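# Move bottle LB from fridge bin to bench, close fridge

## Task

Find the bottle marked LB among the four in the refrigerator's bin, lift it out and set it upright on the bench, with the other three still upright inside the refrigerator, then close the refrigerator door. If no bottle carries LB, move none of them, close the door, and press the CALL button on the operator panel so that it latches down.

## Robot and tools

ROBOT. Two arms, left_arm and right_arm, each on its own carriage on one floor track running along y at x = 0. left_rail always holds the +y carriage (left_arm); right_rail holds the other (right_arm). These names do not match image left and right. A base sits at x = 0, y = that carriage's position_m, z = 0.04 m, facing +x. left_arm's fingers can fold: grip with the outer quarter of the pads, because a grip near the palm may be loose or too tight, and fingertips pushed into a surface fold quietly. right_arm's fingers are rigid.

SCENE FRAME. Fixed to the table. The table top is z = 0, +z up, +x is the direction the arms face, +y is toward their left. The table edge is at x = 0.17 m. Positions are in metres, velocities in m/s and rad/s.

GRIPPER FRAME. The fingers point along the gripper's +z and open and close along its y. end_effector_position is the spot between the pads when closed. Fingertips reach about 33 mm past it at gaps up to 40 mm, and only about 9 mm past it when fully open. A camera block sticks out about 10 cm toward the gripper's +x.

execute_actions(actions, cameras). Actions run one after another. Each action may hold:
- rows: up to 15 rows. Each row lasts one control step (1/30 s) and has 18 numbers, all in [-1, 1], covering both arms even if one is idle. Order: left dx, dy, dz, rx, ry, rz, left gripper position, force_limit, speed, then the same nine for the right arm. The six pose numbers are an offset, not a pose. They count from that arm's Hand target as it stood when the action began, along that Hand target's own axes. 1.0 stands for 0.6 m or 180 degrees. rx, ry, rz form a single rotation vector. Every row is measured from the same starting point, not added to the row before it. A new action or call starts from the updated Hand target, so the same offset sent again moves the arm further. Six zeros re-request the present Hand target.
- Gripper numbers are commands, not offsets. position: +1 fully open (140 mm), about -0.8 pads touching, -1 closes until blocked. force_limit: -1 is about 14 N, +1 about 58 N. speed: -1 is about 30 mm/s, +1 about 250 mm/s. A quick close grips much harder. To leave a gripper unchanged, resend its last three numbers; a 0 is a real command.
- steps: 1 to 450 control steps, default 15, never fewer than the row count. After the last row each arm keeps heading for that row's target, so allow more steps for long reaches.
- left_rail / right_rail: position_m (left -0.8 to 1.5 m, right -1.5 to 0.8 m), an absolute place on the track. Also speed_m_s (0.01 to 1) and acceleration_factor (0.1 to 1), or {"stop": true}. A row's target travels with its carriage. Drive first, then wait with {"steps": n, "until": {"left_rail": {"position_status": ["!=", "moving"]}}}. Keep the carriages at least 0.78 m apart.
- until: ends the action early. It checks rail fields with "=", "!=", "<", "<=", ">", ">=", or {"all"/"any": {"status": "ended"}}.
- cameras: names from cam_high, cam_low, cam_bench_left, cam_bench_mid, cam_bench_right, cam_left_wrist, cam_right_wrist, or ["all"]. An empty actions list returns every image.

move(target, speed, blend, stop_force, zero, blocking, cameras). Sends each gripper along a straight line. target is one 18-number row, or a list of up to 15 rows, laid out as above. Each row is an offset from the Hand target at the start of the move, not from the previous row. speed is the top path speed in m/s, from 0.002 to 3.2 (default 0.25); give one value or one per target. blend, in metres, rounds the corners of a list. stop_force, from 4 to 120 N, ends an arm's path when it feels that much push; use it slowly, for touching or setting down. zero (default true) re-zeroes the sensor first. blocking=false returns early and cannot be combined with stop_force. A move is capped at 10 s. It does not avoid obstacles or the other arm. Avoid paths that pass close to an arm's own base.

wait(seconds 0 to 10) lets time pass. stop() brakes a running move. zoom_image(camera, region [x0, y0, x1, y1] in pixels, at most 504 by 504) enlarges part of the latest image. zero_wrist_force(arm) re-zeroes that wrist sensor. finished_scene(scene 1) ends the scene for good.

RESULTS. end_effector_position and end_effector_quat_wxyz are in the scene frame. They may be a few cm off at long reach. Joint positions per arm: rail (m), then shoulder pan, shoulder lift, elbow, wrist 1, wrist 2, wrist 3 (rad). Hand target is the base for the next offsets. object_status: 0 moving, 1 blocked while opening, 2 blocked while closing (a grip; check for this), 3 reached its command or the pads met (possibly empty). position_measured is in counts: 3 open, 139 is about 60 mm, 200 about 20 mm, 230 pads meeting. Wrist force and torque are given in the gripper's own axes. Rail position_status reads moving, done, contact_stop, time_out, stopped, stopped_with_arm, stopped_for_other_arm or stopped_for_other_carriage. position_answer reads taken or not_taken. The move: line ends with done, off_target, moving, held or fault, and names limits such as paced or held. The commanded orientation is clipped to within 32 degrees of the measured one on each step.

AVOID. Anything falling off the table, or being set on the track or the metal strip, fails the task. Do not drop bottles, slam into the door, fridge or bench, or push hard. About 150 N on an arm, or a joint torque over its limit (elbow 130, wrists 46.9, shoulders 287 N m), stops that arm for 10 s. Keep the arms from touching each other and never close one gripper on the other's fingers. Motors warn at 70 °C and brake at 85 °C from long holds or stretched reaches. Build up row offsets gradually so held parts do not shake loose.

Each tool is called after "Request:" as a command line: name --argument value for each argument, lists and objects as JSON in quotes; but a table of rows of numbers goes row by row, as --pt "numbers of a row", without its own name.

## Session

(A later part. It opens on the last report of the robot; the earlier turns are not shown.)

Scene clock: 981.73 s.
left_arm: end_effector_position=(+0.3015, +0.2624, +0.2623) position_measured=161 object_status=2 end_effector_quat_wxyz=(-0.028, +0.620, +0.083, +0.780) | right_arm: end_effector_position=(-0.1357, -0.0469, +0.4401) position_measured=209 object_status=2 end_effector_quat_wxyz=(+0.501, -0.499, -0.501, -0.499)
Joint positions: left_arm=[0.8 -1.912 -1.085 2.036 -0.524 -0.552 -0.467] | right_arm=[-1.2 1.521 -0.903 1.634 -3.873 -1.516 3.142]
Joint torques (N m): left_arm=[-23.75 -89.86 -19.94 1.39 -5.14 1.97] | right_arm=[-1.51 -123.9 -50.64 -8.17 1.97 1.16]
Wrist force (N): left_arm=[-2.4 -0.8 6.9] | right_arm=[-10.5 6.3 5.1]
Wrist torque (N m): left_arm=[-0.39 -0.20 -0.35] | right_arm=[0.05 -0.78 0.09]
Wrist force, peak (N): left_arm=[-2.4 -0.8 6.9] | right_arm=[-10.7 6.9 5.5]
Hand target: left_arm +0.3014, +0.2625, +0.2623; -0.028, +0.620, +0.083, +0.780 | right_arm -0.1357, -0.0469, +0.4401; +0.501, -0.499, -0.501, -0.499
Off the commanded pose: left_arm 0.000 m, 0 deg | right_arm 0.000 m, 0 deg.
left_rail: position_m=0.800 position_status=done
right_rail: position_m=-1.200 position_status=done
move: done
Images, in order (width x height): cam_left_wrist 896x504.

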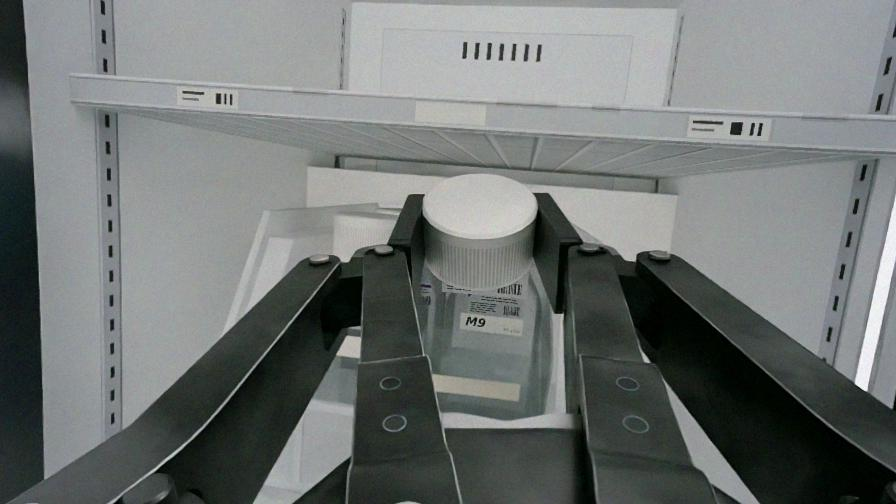

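Request:
move --pt "0.0618 0.0048 0.0065 0 0 0 -1 0 -1 0 0 0 0 0 0 -1 -0.5 -0.8" --pt "0.1167 -0.0242 -0.1875 0 0 0 -1 0 -1 0 0 0 0 0 0 -1 -0.5 -0.8" --speed '[0.08, 0.15]' --blend '[0.004, 0]' --cameras '["cam_left_wrist", "cam_right_wrist"]'

Request:
zoom_image --camera "cam_left_wrist" --region '[330, 130, 630, 420]'

Request:
zoom_image --camera "cam_right_wrist" --region '[600, 180, 896, 460]'

Scene clock: 995.63 s.
left_arm: end_effector_position=(+0.1751, +0.2624, +0.3045) position_measured=161 object_status=2 end_effector_quat_wxyz=(-0.028, +0.620, +0.083, +0.780) | right_arm: end_effector_position=(-0.1357, -0.0469, +0.4401) position_measured=209 object_status=2 end_effector_quat_wxyz=(+0.501, -0.499, -0.501, -0.499)
Joint positions: left_arm=[0.8 -2.11 -1.142 2.004 -0.533 -0.737 -0.345] | right_arm=[-1.2 1.521 -0.903 1.634 -3.873 -1.516 3.142]
Joint torques (N m): left_arm=[-20.65 -53.67 -37.84 2.37 -3.22 1.93] | right_arm=[-3.35 -121.67 -50 -8.15 1.48 1.18]
Wrist force (N): left_arm=[-2.6 -2.4 2.2] | right_arm=[-10.4 6.7 5.4]
Wrist torque (N m): left_arm=[-0.27 -0.51 -0.20] | right_arm=[-0.05 -0.76 0.09]
Wrist force, peak (N): left_arm=[-2.8 -1.5 7.4] | right_arm=[-10.8 7.3 5.3]
Hand target: left_arm +0.1749, +0.2624, +0.3045; -0.028, +0.620, +0.083, +0.780 | right_arm -0.1357, -0.0469, +0.4401; +0.501, -0.499, -0.501, -0.499
Off the commanded pose: left_arm 0.000 m, 0 deg | right_arm 0.000 m, 0 deg.
left_rail: position_m=0.800 position_status=done
right_rail: position_m=-1.200 position_status=done
move: done
Images, in order (width x height): cam_left_wrist 896x504, cam_right_wrist 896x504.

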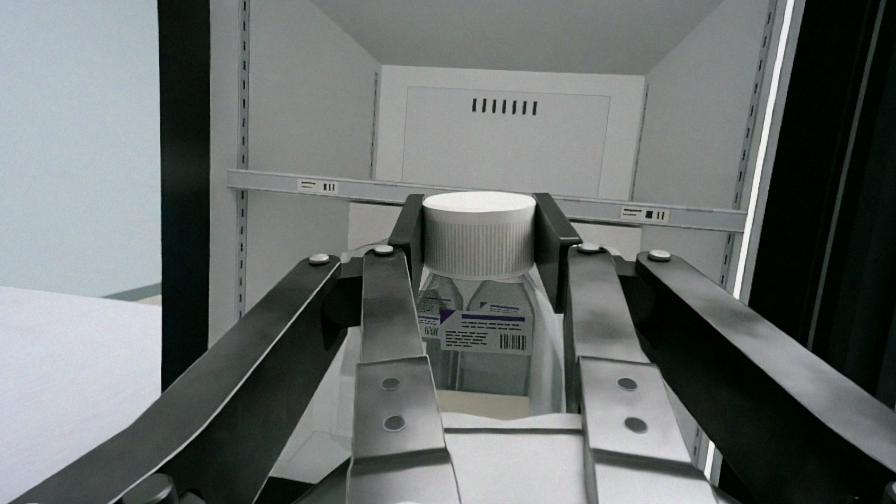

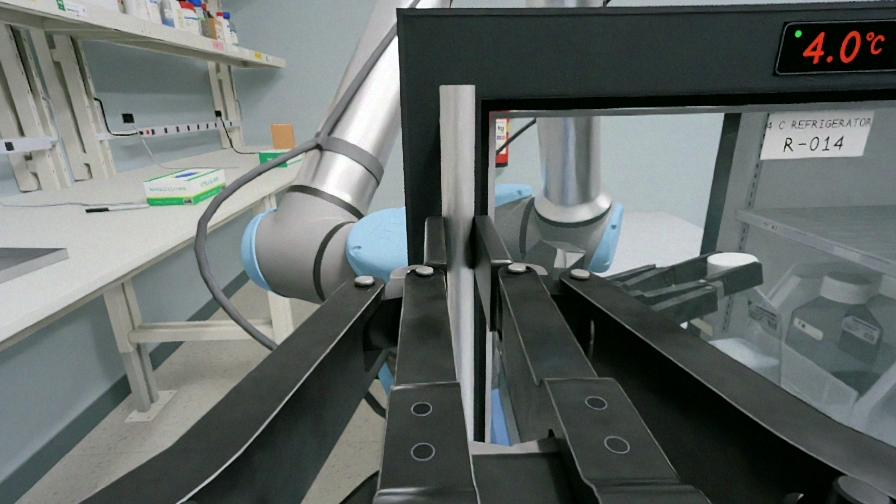

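Scaled by 1.680 from the camera's 896x504 image, which has a finer 1280x720 frame.

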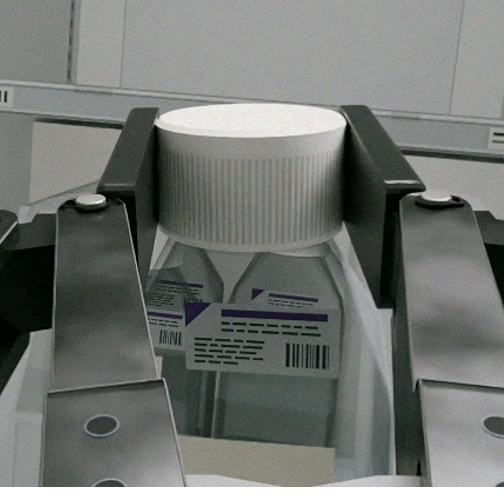

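Scaled by 1.703 from the camera's 896x504 image, which has a finer 1280x720 frame.

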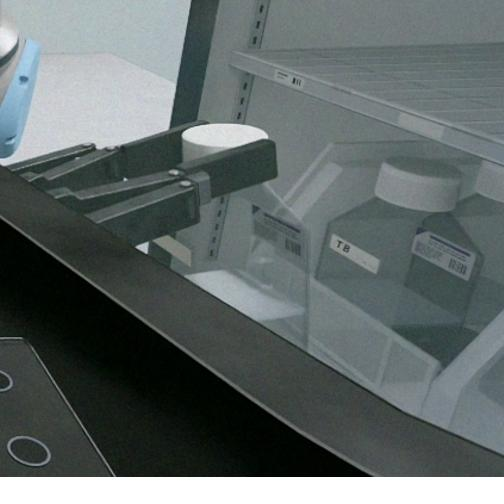

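Request:
zoom_image --camera "cam_right_wrist" --region '[660, 240, 800, 380]'

Scaled by 3.600 from the camera's 896x504 image, which has a finer 1280x720 frame.

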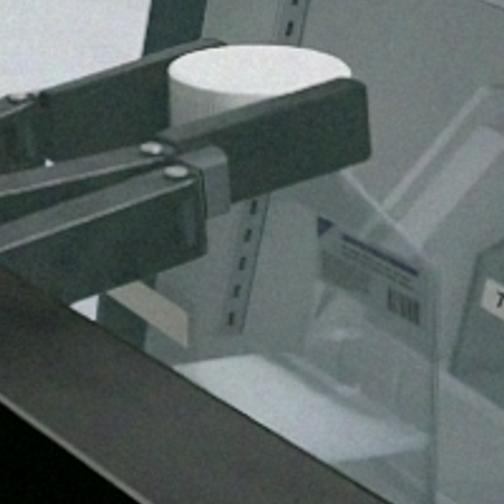

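Request:
move --target '[0.4788, -0.087, -0.6992, -0.2142, -0.1844, 0.0433, -1, 0, -1, 0, 0, 0, 0, 0, 0, -1, -0.5, -0.8]' --speed 0.2 --cameras '["cam_left_wrist", "cam_right_wrist"]'

Request:
zoom_image --camera "cam_right_wrist" --region '[200, 60, 420, 300]'

Scene clock: 1064.23 s.
left_arm: end_effector_position=(-0.3021, +0.2616, +0.4874) position_measured=161 object_status=2 end_effector_quat_wxyz=(+0.148, +0.791, -0.211, +0.554) | right_arm: end_effector_position=(-0.1357, -0.0469, +0.4401) position_measured=209 object_status=2 end_effector_quat_wxyz=(+0.501, -0.499, -0.501, -0.499)
Joint positions: left_arm=[0.8 -2.817 -1.483 1.698 -0.718 -0.79 0.369] | right_arm=[-1.2 1.521 -0.903 1.634 -3.873 -1.516 3.142]
Joint torques (N m): left_arm=[-17.11 -43.43 -57.23 -2.8 3.73 1.87] | right_arm=[3.3 -121.87 -50.8 -7.98 1.97 1.06]
Wrist force (N): left_arm=[-2.7 -1.9 2.9] | right_arm=[-10.3 6.7 5.1]
Wrist torque (N m): left_arm=[-0.38 -0.25 -0.26] | right_arm=[-0.04 -0.78 0.09]
Wrist force, peak (N): left_arm=[-4.6 -2.2 3.8] | right_arm=[-11.0 7.1 5.3]
Hand target: left_arm -0.3023, +0.2616, +0.4874; +0.148, +0.791, -0.211, +0.554 | right_arm -0.1357, -0.0469, +0.4401; +0.501, -0.499, -0.501, -0.499
Off the commanded pose: left_arm 0.000 m, 0 deg | right_arm 0.000 m, 0 deg.
left_rail: position_m=0.800 position_status=done
right_rail: position_m=-1.200 position_status=done
move: done
Images, in order (width x height): cam_left_wrist 896x504, cam_right_wrist 896x504.

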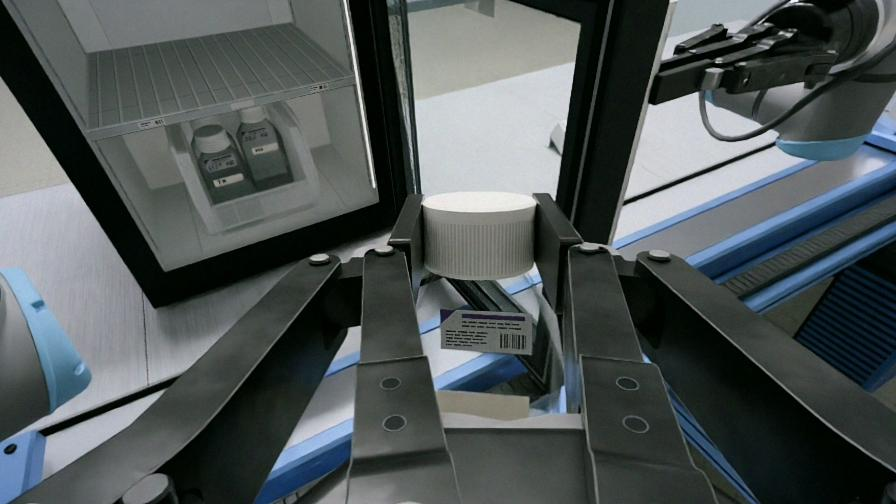

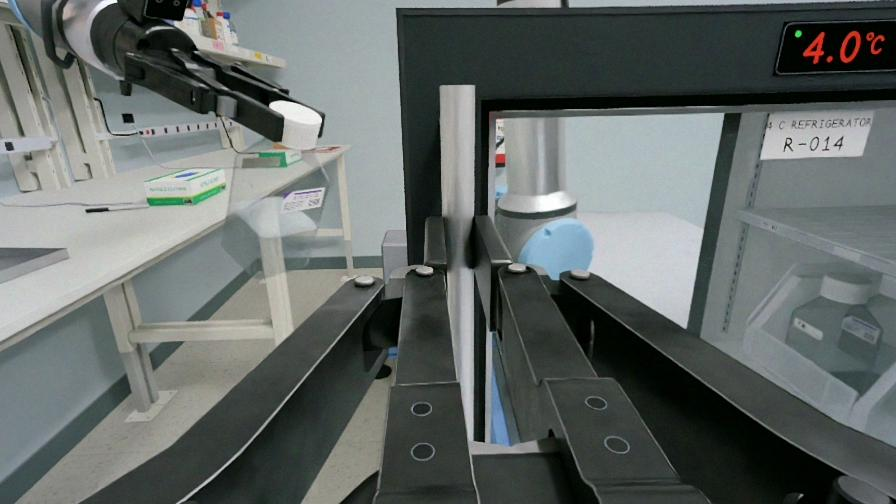

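Scaled by 2.100 from the camera's 896x504 image, which has a finer 1280x720 frame.

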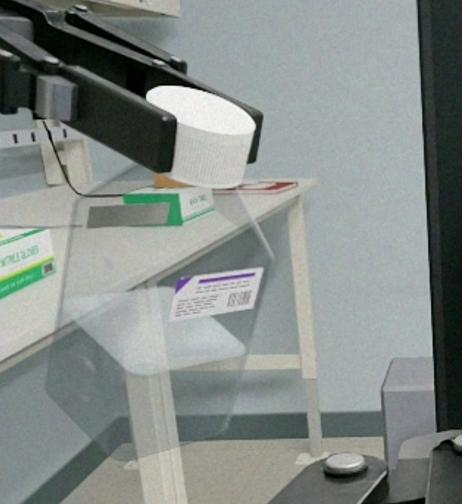

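Request:
zoom_image --camera "cam_left_wrist" --region '[150, 80, 340, 240]'

Request:
zoom_image --camera "cam_right_wrist" --region '[740, 240, 896, 440]'

Scaled by 2.653 from the camera's 896x504 image, which has a finer 1280x720 frame.

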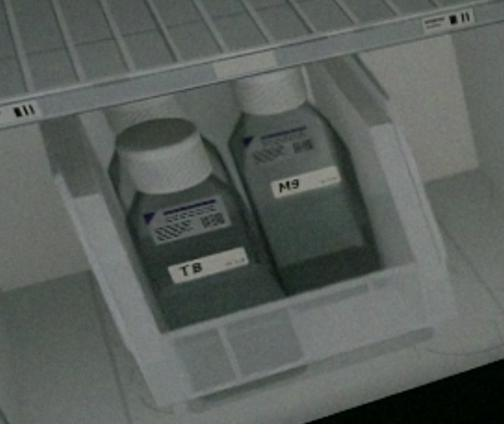

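Scaled by 2.520 from the camera's 896x504 image, which has a finer 1280x720 frame.

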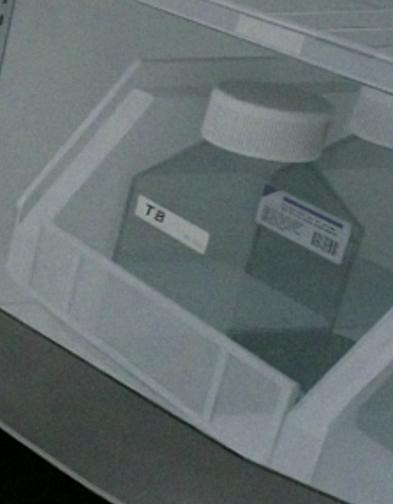

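Request:
move --target '[-0.051, -0.399, 0.751, 0.2142, 0.1844, -0.0433, -1, 0, -1, 0, 0, 0, 0, 0, 0, -1, -0.5, -0.8]' --speed 0.25

Request:
move --pt "-0.0552 0.0287 0.1938 0 0 0 -1 0 -1 0 0 0 0 0 0 -1 -0.5 -0.8" --pt "-0.1168 0.024 0.1873 0 0 0 -1 0 -1 0 0 0 0 0 0 -1 -0.5 -0.8" --pt "-0.1295 0.032 0.241 0 0 0 -1 0 -1 0 0 0 0 0 0 -1 -0.5 -0.8" --pt "-0.1315 0.0355 0.2623 0.003 -0.0493 0.0082 -1 0 -1 0 0 0 0 0 0 -1 -0.5 -0.8" --pt "-0.1373 0.0408 0.297 0.0069 -0.115 0.019 -1 0 -1 0 0 0 0 0 0 -1 -0.5 -0.8" --pt "-0.1448 0.0478 0.3407 0.0109 -0.1807 0.0299 -1 0 -1 0 0 0 0 0 0 -1 -0.5 -0.8" --speed '[0.12, 0.08, 0.1, 0.1, 0.1, 0.1]' --blend '[0.003, 0.003, 0.003, 0.003, 0.003, 0]' --cameras '["cam_left_wrist"]'

Scene clock: 1183.87 s.
left_arm: end_effector_position=(+0.1748, +0.2630, +0.3044) position_measured=161 object_status=2 end_effector_quat_wxyz=(-0.028, +0.620, +0.083, +0.780) | right_arm: end_effector_position=(-0.1357, -0.0469, +0.4401) position_measured=209 object_status=2 end_effector_quat_wxyz=(+0.501, -0.499, -0.501, -0.499)
Joint positions: left_arm=[0.8 -2.111 -1.143 2.006 -0.534 -0.737 -0.345] | right_arm=[-1.2 1.521 -0.903 1.634 -3.873 -1.516 3.142]
Joint torques (N m): left_arm=[17.15 -52.54 -38.18 7.25 1.06 -3.2] | right_arm=[0.95 -123.47 -49.96 -8.11 1.81 0.56]
Wrist force (N): left_arm=[-2.7 -2.4 1.7] | right_arm=[-10.3 6.8 5.4]
Wrist torque (N m): left_arm=[-0.26 -0.51 0.13] | right_arm=[-0.02 -0.78 0.09]
Wrist force, peak (N): left_arm=[-4.7 -2.0 4.9] | right_arm=[-11.0 7.0 5.1]
Hand target: left_arm +0.1749, +0.2629, +0.3043; -0.028, +0.620, +0.083, +0.780 | right_arm -0.1357, -0.0469, +0.4401; +0.501, -0.499, -0.501, -0.499
Off the commanded pose: left_arm 0.000 m, 0 deg | right_arm 0.000 m, 0 deg.
left_rail: position_m=0.800 position_status=done
right_rail: position_m=-1.200 position_status=done
move: done

Scene clock: 1189.23 s.
left_arm: end_effector_position=(+0.3957, +0.2633, +0.2671) position_measured=161 object_status=2 end_effector_quat_wxyz=(-0.050, +0.816, +0.072, +0.571) | right_arm: end_effector_position=(-0.1357, -0.0469, +0.4401) position_measured=209 object_status=2 end_effector_quat_wxyz=(+0.501, -0.499, -0.501, -0.499)
Joint positions: left_arm=[0.8 -1.731 -1.496 2.194 -1.533 -0.48 0.774] | right_arm=[-1.2 1.521 -0.903 1.634 -3.873 -1.516 3.142]
Joint torques (N m): left_arm=[17.43 -64.39 -37.92 -6.22 0.98 2.13] | right_arm=[0.65 -123.79 -50.22 -8.19 2.02 0.87]
Wrist force (N): left_arm=[-3.3 -7.0 -0.1] | right_arm=[-9.8 5.9 5.2]
Wrist torque (N m): left_arm=[-0.55 -0.06 0.18] | right_arm=[0.04 -0.81 0.09]
Wrist force, peak (N): left_arm=[59.5 -5.3 -25.4] | right_arm=[-13.7 9.5 5.6]
Hand target: left_arm +0.3958, +0.2633, +0.2671; -0.050, +0.816, +0.072, +0.571 | right_arm -0.1357, -0.0469, +0.4401; +0.501, -0.499, -0.501, -0.499
Off the commanded pose: left_arm 0.000 m, 0 deg | right_arm 0.000 m, 0 deg.
left_rail: position_m=0.800 position_status=done
right_rail: position_m=-1.200 position_status=done
move: done
Images, in order (width x height): cam_left_wrist 896x504.

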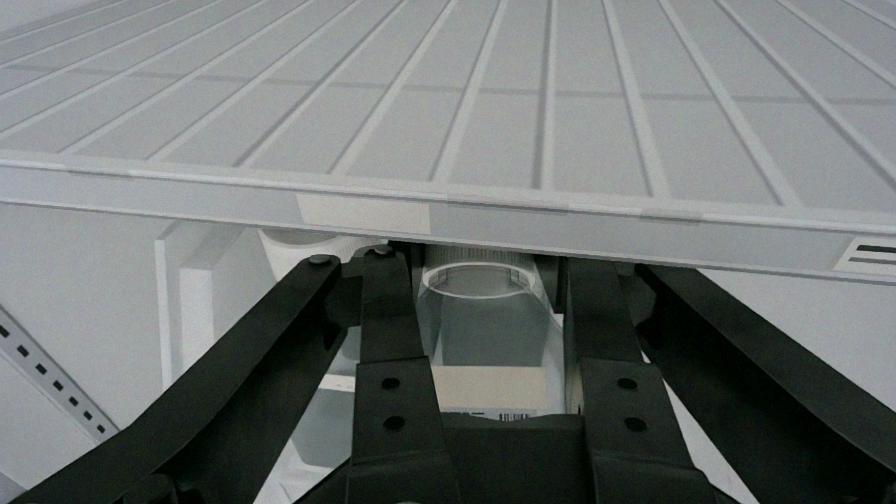

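Request:
zoom_image --camera "cam_left_wrist" --region '[380, 220, 620, 430]'

Request:
execute_actions --actions '[]' --cameras '["cam_right_wrist"]'

Request:
zoom_image --camera "cam_right_wrist" --region '[690, 200, 896, 440]'

Scaled by 2.100 from the camera's 896x504 image, which has a finer 1280x720 frame.

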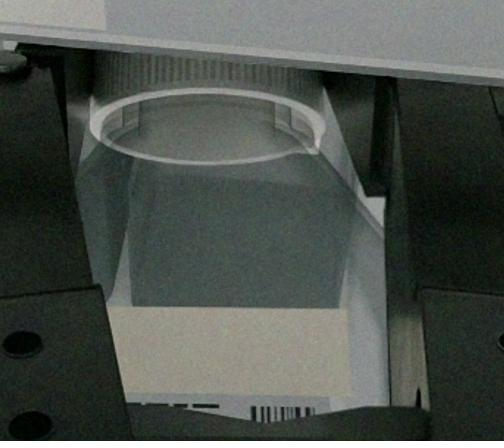

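Scene clock: 1215.00 s.
left_arm: end_effector_position=(+0.3957, +0.2633, +0.2671) position_measured=161 object_status=2 end_effector_quat_wxyz=(-0.050, +0.816, +0.072, +0.571) | right_arm: end_effector_position=(-0.1357, -0.0469, +0.4401) position_measured=209 object_status=2 end_effector_quat_wxyz=(+0.501, -0.499, -0.501, -0.499)
Joint positions: left_arm=[0.8 -1.731 -1.496 2.194 -1.533 -0.48 0.775] | right_arm=[-1.2 1.521 -0.903 1.634 -3.873 -1.516 3.142]
Joint velocities: within noise
Joint torques (N m): left_arm=[22 -64.8 -37.34 -6 1.3 2.02] | right_arm=[1.86 -120.86 -50.02 -8.14 2.34 0.45]
Motor temperatures (°C): left_arm=[31 32 42 38 28 29] | right_arm=[30 31 34 32 35 32]
Wrist force (N): left_arm=[-3.4 -6.9 -0.1] | right_arm=[-10.2 6.0 5.1]
Wrist torque (N m): left_arm=[-0.53 -0.07 0.17] | right_arm=[0.06 -0.72 0.09]
Wrist force, peak (N): left_arm=[-3.6 -7.3 -0.6] | right_arm=[-10.3 6.2 5.5]
Hand target: left_arm +0.3958, +0.2633, +0.2671; -0.050, +0.816, +0.072, +0.571 | right_arm -0.1357, -0.0469, +0.4401; +0.501, -0.499, -0.501, -0.499
Tool commands: left_gripper/position=-1.0 left_gripper/force_limit=+0.0 left_gripper/speed=-1.0 right_gripper/position=-1.0 right_gripper/force_limit=-0.5 right_gripper/speed=-0.8
Off the commanded pose: left_arm 0.000 m, 0 deg | right_arm 0.000 m, 0 deg.
left_rail: position_m=0.800 position_status=done
right_rail: position_m=-1.200 position_status=done
Images, in order (width x height): cam_right_wrist 896x504.

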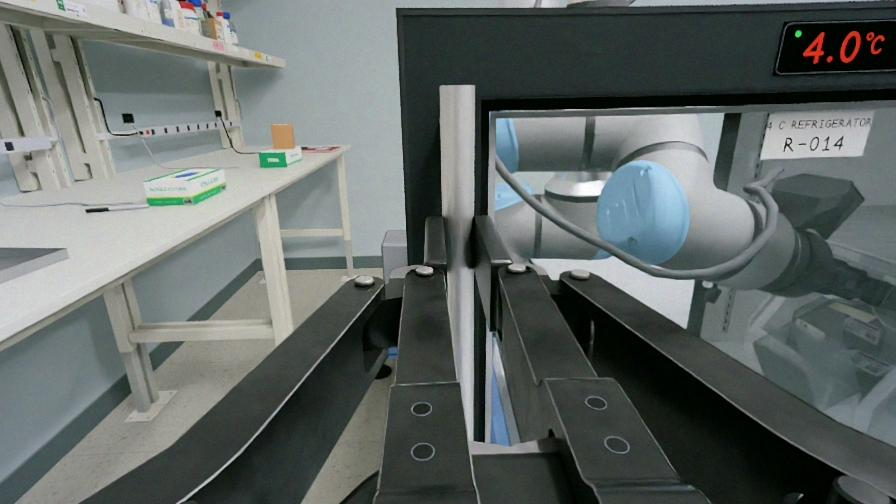

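Scaled by 2.100 from the camera's 896x504 image, which has a finer 1280x720 frame.

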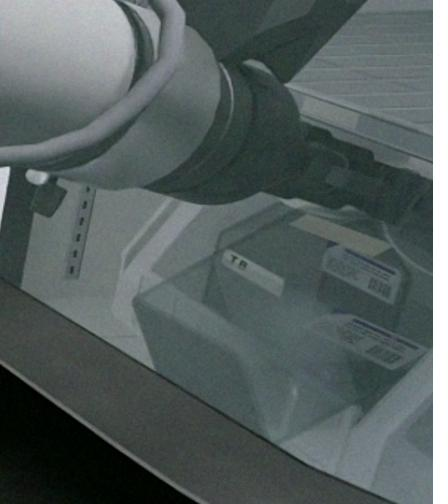

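Request:
move --target '[-0.1684, -0.0868, -0.4627, 0, 0, 0, -1, 0, -1, 0, 0, 0, 0, 0, 0, -1, -0.5, -0.8]' --speed 0.1 --cameras '["cam_left_wrist", "cam_right_wrist"]'

Request:
zoom_image --camera "cam_right_wrist" --region '[480, 120, 896, 440]'

Request:
zoom_image --camera "cam_left_wrist" --region '[280, 100, 680, 400]'

Scene clock: 1237.43 s.
left_arm: end_effector_position=(+0.0959, +0.2628, +0.2672) position_measured=161 object_status=2 end_effector_quat_wxyz=(-0.050, +0.816, +0.072, +0.571) | right_arm: end_effector_position=(-0.1357, -0.0469, +0.4401) position_measured=209 object_status=2 end_effector_quat_wxyz=(+0.501, -0.499, -0.501, -0.499)
Joint positions: left_arm=[0.8 -2.204 -1.421 2.049 -1.094 -0.865 0.315] | right_arm=[-1.2 1.521 -0.903 1.634 -3.873 -1.516 3.142]
Joint torques (N m): left_arm=[-20.74 -40.71 -49.67 3.19 -1.64 -3.67] | right_arm=[-0.7 -119.19 -50.32 -8.44 2.67 0.28]
Wrist force (N): left_arm=[-4.2 -2.9 2.9] | right_arm=[-9.7 5.2 5.0]
Wrist torque (N m): left_arm=[-0.58 -0.09 0.09] | right_arm=[0.05 -0.77 0.09]
Wrist force, peak (N): left_arm=[-3.5 -7.4 -0.4] | right_arm=[-10.4 6.1 5.5]
Hand target: left_arm +0.0958, +0.2628, +0.2672; -0.050, +0.816, +0.072, +0.571 | right_arm -0.1357, -0.0469, +0.4401; +0.501, -0.499, -0.501, -0.499
Off the commanded pose: left_arm 0.000 m, 0 deg | right_arm 0.000 m, 0 deg.
left_rail: position_m=0.800 position_status=done
right_rail: position_m=-1.200 position_status=done
move: done
Images, in order (width x height): cam_left_wrist 896x504, cam_right_wrist 896x504.

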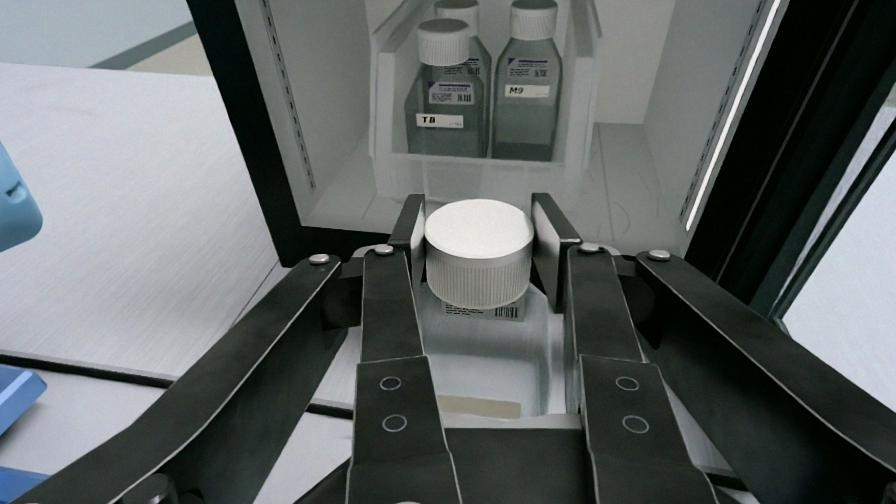

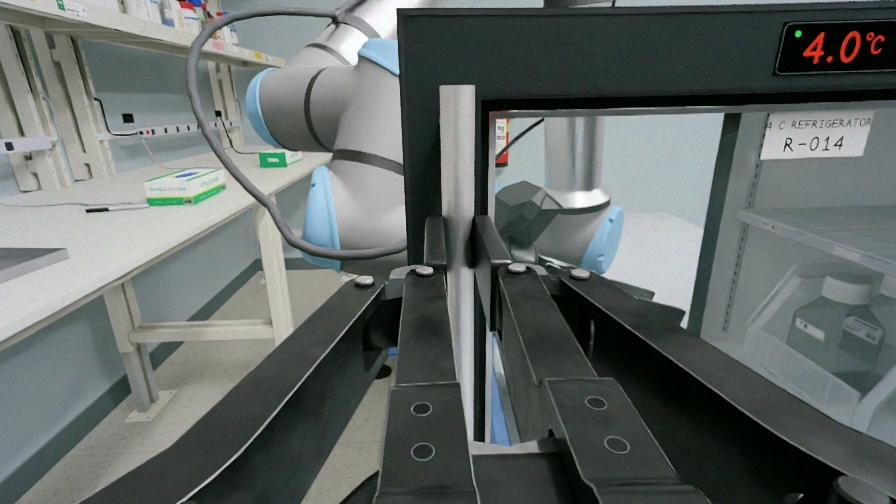

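Scaled by 1.212 from the camera's 896x504 image, which has a finer 1280x720 frame.

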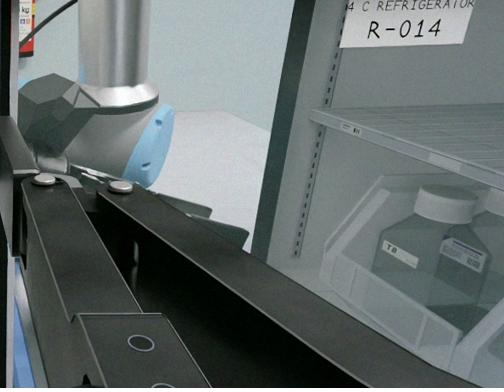

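Scaled by 1.260 from the camera's 896x504 image, which has a finer 1280x720 frame.

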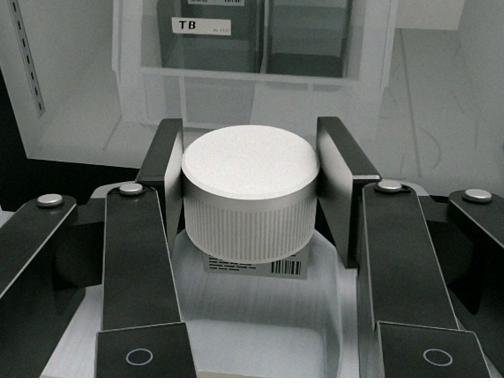

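Request:
zoom_image --camera "cam_left_wrist" --region '[390, 0, 590, 170]'

Scaled by 2.520 from the camera's 896x504 image, which has a finer 1280x720 frame.

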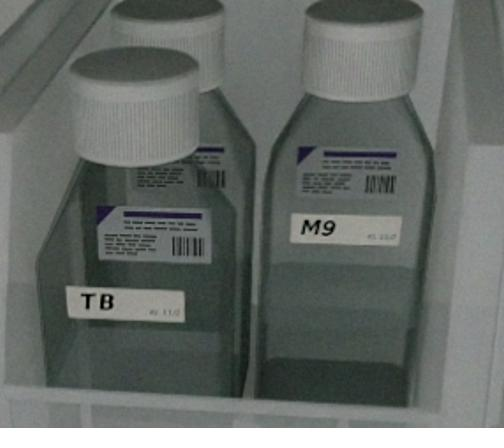

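Request:
execute_actions --actions '[{"left_rail": {"position_m": 1.45, "acceleration_factor": 0.6}, "steps": 150, "until": {"left_rail": {"position_status": ["!=", "moving"]}}}]'

Request:
move --target '[0.115, 0.0568, 0.5453, 0.106, 0.0275, -0.0334, -1, 0, -1, 0, 0, 0, 0, 0, 0, -1, -0.5, -0.8]' --speed 0.25 --cameras '["cam_left_wrist", "cam_high"]'

Scene clock: 1280.43 s.
left_arm: end_effector_position=(+0.0958, +0.9128, +0.2672) position_measured=161 object_status=2 end_effector_quat_wxyz=(-0.050, +0.816, +0.072, +0.571) | right_arm: end_effector_position=(-0.1357, -0.0469, +0.4401) position_measured=209 object_status=2 end_effector_quat_wxyz=(+0.501, -0.499, -0.501, -0.499)
Joint positions: left_arm=[1.45 -2.204 -1.421 2.049 -1.094 -0.865 0.315] | right_arm=[-1.2 1.521 -0.903 1.634 -3.873 -1.516 3.142]
Joint torques (N m): left_arm=[-10.8 -69.12 -43.31 -0.07 2.14 -3.51] | right_arm=[3.1 -117.75 -48.56 -8.14 2.79 0.12]
Wrist force (N): left_arm=[-4.0 -2.9 2.9] | right_arm=[-10.1 5.1 4.8]
Wrist torque (N m): left_arm=[-0.56 -0.11 0.09] | right_arm=[0.03 -0.70 0.08]
Wrist force, peak (N): left_arm=[-4.3 -4.0 3.5] | right_arm=[-10.4 5.4 5.0]
Hand target: left_arm +0.0958, +0.9127, +0.2672; -0.050, +0.816, +0.072, +0.571 | right_arm -0.1357, -0.0469, +0.4401; +0.501, -0.499, -0.501, -0.499
Tool commands: left_gripper/position=-1.0 left_gripper/force_limit=+0.0 left_gripper/speed=-1.0 right_gripper/position=-1.0 right_gripper/force_limit=-0.5 right_gripper/speed=-0.8
Off the commanded pose: left_arm 0.000 m, 0 deg | right_arm 0.000 m, 0 deg.
left_rail: position_m=1.450 position_status=done
right_rail: position_m=-1.200 position_status=done

Scene clock: 1282.43 s.
left_arm: end_effector_position=(+0.4275, +0.9372, +0.2200) position_measured=161 object_status=2 end_effector_quat_wxyz=(-0.158, +0.766, +0.206, +0.588) | right_arm: end_effector_position=(-0.1357, -0.0469, +0.4401) position_measured=209 object_status=2 end_effector_quat_wxyz=(+0.501, -0.499, -0.501, -0.499)
Joint positions: left_arm=[1.45 -1.617 -1.246 1.987 -1.201 -0.623 0.383] | right_arm=[-1.2 1.521 -0.903 1.634 -3.873 -1.516 3.142]
Joint torques (N m): left_arm=[21.73 -50.4 -45.99 -2.72 3.92 2.95] | right_arm=[1.3 -117.45 -49.97 -8.55 3.02 1.1]
Wrist force (N): left_arm=[-3.6 -2.7 2.9] | right_arm=[-9.9 5.2 5.0]
Wrist torque (N m): left_arm=[-0.52 -0.19 -0.24] | right_arm=[0.05 -0.74 0.08]
Wrist force, peak (N): left_arm=[-3.7 -1.6 5.3] | right_arm=[-10.4 5.4 5.0]
Hand target: left_arm +0.4276, +0.9372, +0.2200; -0.158, +0.766, +0.206, +0.588 | right_arm -0.1357, -0.0469, +0.4401; +0.501, -0.499, -0.501, -0.499
Off the commanded pose: left_arm 0.000 m, 0 deg | right_arm 0.000 m, 0 deg.
left_rail: position_m=1.450 position_status=done
right_rail: position_m=-1.200 position_status=done
move: done
Images, in order (width x height): cam_high 896x504, cam_left_wrist 896x504.

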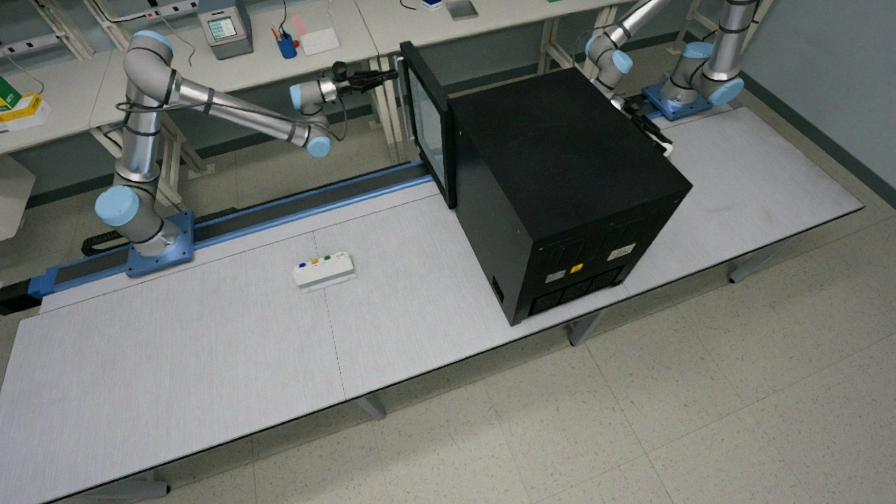

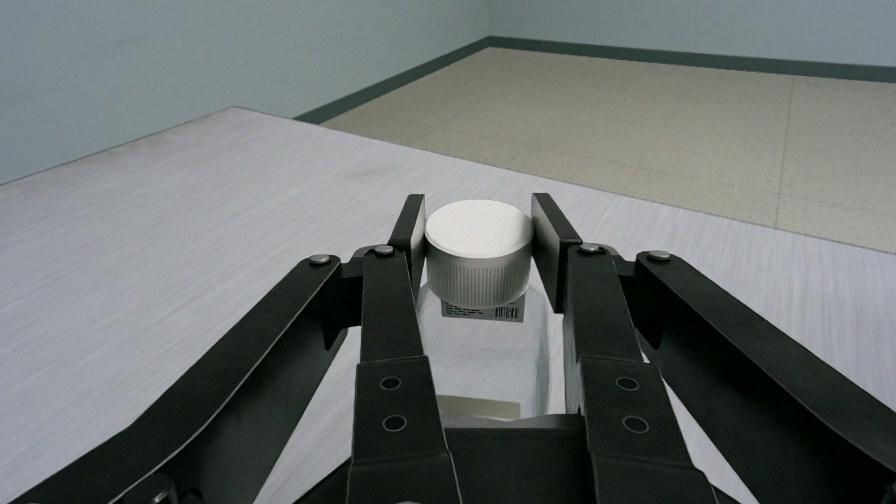

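Request:
move --target '[-0.1207, 0, 0.0323, 0, 0, 0, -1, 0, -1, 0, 0, 0, 0, 0, 0, -1, -0.5, -0.8]' --speed 0.12

Request:
move --target '[-0.0644, 0, 0.01725, 0, 0, 0, -1, 0, -1, 0, 0, 0, 0, 0, 0, -1, -0.5, -0.8]' --speed 0.02 --stop_force 5 --cameras '["cam_left_wrist"]'

Scene clock: 1296.10 s.
left_arm: end_effector_position=(+0.4278, +0.9380, +0.1582) position_measured=161 object_status=2 end_effector_quat_wxyz=(-0.160, +0.766, +0.204, +0.589) | right_arm: end_effector_position=(-0.1357, -0.0469, +0.4401) position_measured=209 object_status=2 end_effector_quat_wxyz=(+0.501, -0.499, -0.501, -0.499)
Joint positions: left_arm=[1.45 -1.617 -1.165 2.019 -1.308 -0.621 0.382] | right_arm=[-1.2 1.521 -0.903 1.634 -3.873 -1.516 3.142]
Joint torques (N m): left_arm=[-0.79 -73.53 -34.39 0 0.82 -0.9] | right_arm=[-0.87 -118.9 -51.35 -8.02 3.01 -0.37]
Wrist force (N): left_arm=[23.1 -5.2 -9.1] | right_arm=[-9.7 5.1 5.2]
Wrist torque (N m): left_arm=[-0.71 0.42 -0.44] | right_arm=[0.03 -0.79 0.09]
Wrist force, peak (N): left_arm=[118.4 -27.8 -37.8] | right_arm=[-10.2 5.1 5.2]
Hand target: left_arm +0.4278, +0.9380, +0.1582; -0.160, +0.766, +0.204, +0.589 (not the last commanded pose) | right_arm -0.1357, -0.0469, +0.4401; +0.501, -0.499, -0.501, -0.499
Tool commands: left_gripper/position=-1.0 left_gripper/force_limit=+0.003922 left_gripper/speed=-1.0 right_gripper/position=-1.0 right_gripper/force_limit=-0.5 right_gripper/speed=-0.8
Off the commanded pose: left_arm 0.013 m, 0 deg | right_arm 0.000 m, 0 deg.
FORCE FAULT: contact force on the left arm reached its limit, and that arm stopped for 10 seconds. The contact can be on any part of that arm, not only on its tool. That arm's remaining commands of this call were not run. That arm's target is now where it stood when the stop ended, not its last command. That arm accepts commands again.
left_rail: position_m=1.450 position_status=done
right_rail: position_m=-1.200 position_status=done
move: fault (left_arm)

not run: an earlier result of this reply reported a stop or a fault. Calls in your next reply go to the robot.

Request:
move --target '[0.0012, 0, -0.0003, 0, 0, 0, -1, 0, -1, 0, 0, 0, 0, 0, 0, -1, -0.5, -0.8]' --speed 0.02 --cameras '["cam_left_wrist", "cam_bench_left"]'

Request:
zoom_image --camera "cam_bench_left" --region '[360, 160, 500, 280]'

Scene clock: 1301.90 s.
left_arm: end_effector_position=(+0.4278, +0.9380, +0.1589) position_measured=161 object_status=2 end_effector_quat_wxyz=(-0.160, +0.766, +0.204, +0.589) | right_arm: end_effector_position=(-0.1357, -0.0469, +0.4401) position_measured=209 object_status=2 end_effector_quat_wxyz=(+0.501, -0.499, -0.501, -0.499)
Joint positions: left_arm=[1.45 -1.617 -1.166 2.019 -1.307 -0.621 0.382] | right_arm=[-1.2 1.521 -0.903 1.634 -3.873 -1.516 3.142]
Joint torques (N m): left_arm=[3.05 -86.51 -38.36 3.65 0.86 -0.36] | right_arm=[0.19 -114.23 -50.1 -8.62 3.65 0.17]
Wrist force (N): left_arm=[0.6 -1.3 1.1] | right_arm=[-9.8 5.0 5.3]
Wrist torque (N m): left_arm=[-0.73 -0.10 -0.30] | right_arm=[0.00 -0.76 0.09]
Wrist force, peak (N): left_arm=[23.3 -5.0 -9.6] | right_arm=[-10.2 5.4 5.4]
Hand target: left_arm +0.4278, +0.9380, +0.1589; -0.160, +0.766, +0.204, +0.589 | right_arm -0.1357, -0.0469, +0.4401; +0.501, -0.499, -0.501, -0.499
Off the commanded pose: left_arm 0.000 m, 0 deg | right_arm 0.000 m, 0 deg.
left_rail: position_m=1.450 position_status=done
right_rail: position_m=-1.200 position_status=done
move: done
Images, in order (width x height): cam_bench_left 896x504, cam_left_wrist 896x504.

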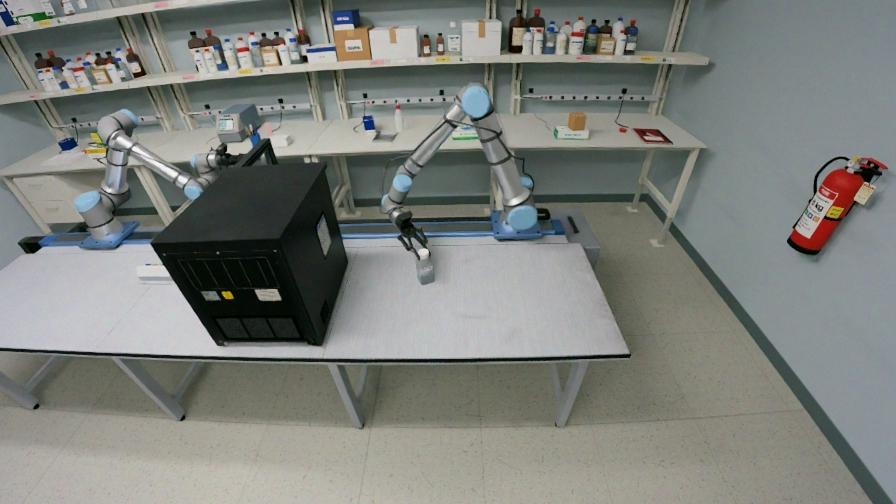

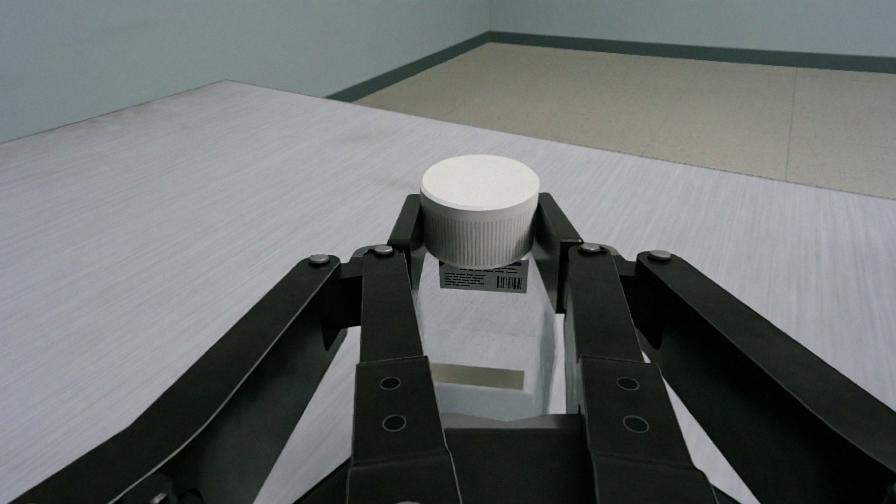

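Scaled by 3.600 from the camera's 896x504 image, which has a finer 1280x720 frame.

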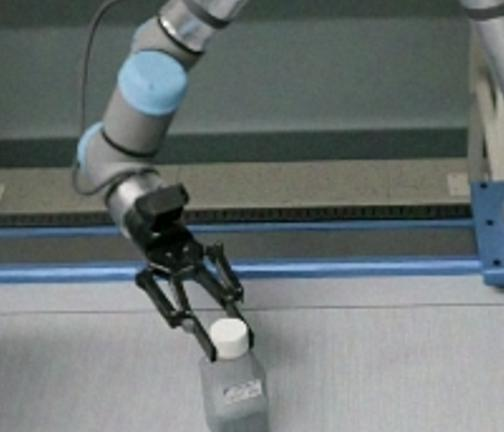

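Request:
execute_actions --actions '[{"rows": [[0, 0, 0, 0, 0, 0, 0.1, 0, -0.5, 0, 0, 0, 0, 0, 0, -1, -0.5, -0.8]], "steps": 45}]'

Request:
move --target '[0, 0, -0.2, 0, 0, 0, 0.1, 0, -0.5, 0, 0, 0, 0, 0, 0, -1, -0.5, -0.8]' --speed 0.12 --cameras '["cam_left_wrist"]'

Scene clock: 1340.13 s.
left_arm: end_effector_position=(+0.4278, +0.9380, +0.1589) position_measured=117 object_status=3 end_effector_quat_wxyz=(-0.160, +0.766, +0.204, +0.589) | right_arm: end_effector_position=(-0.1357, -0.0469, +0.4401) position_measured=209 object_status=2 end_effector_quat_wxyz=(+0.501, -0.499, -0.501, -0.499)
Joint positions: left_arm=[1.45 -1.617 -1.166 2.019 -1.307 -0.621 0.382] | right_arm=[-1.2 1.521 -0.903 1.634 -3.873 -1.516 3.142]
Joint torques (N m): left_arm=[7.59 -85.47 -39.65 0.54 1.24 1.13] | right_arm=[1.54 -111.06 -50.88 -8.3 3.33 -0.49]
Wrist force (N): left_arm=[6.0 -0.1 0.6] | right_arm=[-10.0 5.2 4.9]
Wrist torque (N m): left_arm=[0.07 -1.49 0.08] | right_arm=[0.04 -0.72 0.09]
Wrist force, peak (N): left_arm=[6.7 -0.7 1.3] | right_arm=[-10.3 5.3 5.1]
Hand target: left_arm +0.4278, +0.9380, +0.1589; -0.160, +0.766, +0.204, +0.589 | right_arm -0.1357, -0.0469, +0.4401; +0.501, -0.499, -0.501, -0.499
Off the commanded pose: left_arm 0.000 m, 0 deg | right_arm 0.000 m, 0 deg.
left_rail: position_m=1.450 position_status=done
right_rail: position_m=-1.200 position_status=done

Scene clock: 1341.63 s.
left_arm: end_effector_position=(+0.3276, +0.8799, +0.1895) position_measured=117 object_status=3 end_effector_quat_wxyz=(-0.160, +0.766, +0.204, +0.589) | right_arm: end_effector_position=(-0.1357, -0.0469, +0.4401) position_measured=209 object_status=2 end_effector_quat_wxyz=(+0.501, -0.499, -0.501, -0.499)
Joint positions: left_arm=[1.45 -1.752 -1.144 1.898 -1.14 -0.744 0.295] | right_arm=[-1.2 1.521 -0.903 1.634 -3.873 -1.516 3.142]
Joint torques (N m): left_arm=[-19.49 -58.08 -45.65 2.99 -1.46 -2.62] | right_arm=[-0.15 -115.97 -50.11 -8.54 3.73 0.07]
Wrist force (N): left_arm=[5.7 -0.5 1.0] | right_arm=[-9.7 5.4 4.8]
Wrist torque (N m): left_arm=[-0.03 -1.47 0.11] | right_arm=[0.08 -0.78 0.09]
Wrist force, peak (N): left_arm=[6.0 -0.6 2.4] | right_arm=[-10.2 5.4 5.1]
Hand target: left_arm +0.3274, +0.8798, +0.1896; -0.160, +0.766, +0.204, +0.589 | right_arm -0.1357, -0.0469, +0.4401; +0.501, -0.499, -0.501, -0.499
Off the commanded pose: left_arm 0.000 m, 0 deg | right_arm 0.000 m, 0 deg.
left_rail: position_m=1.450 position_status=done
right_rail: position_m=-1.200 position_status=done
move: done
Images, in order (width x height): cam_left_wrist 896x504.

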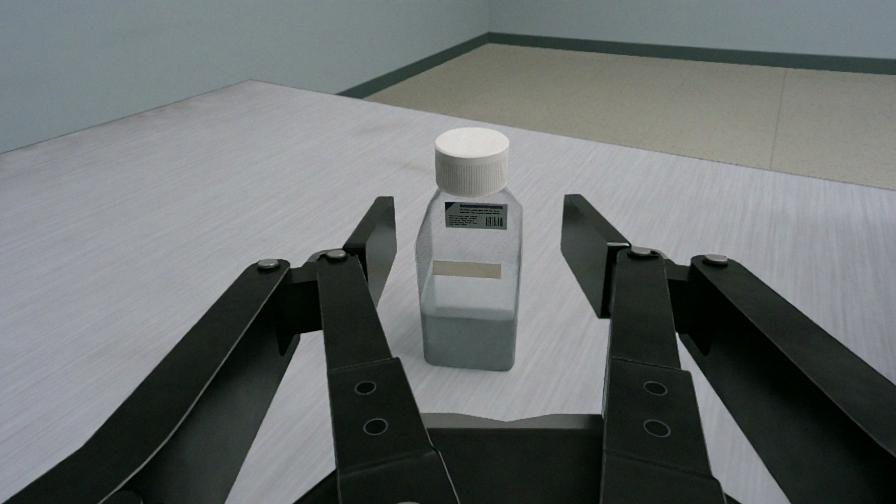

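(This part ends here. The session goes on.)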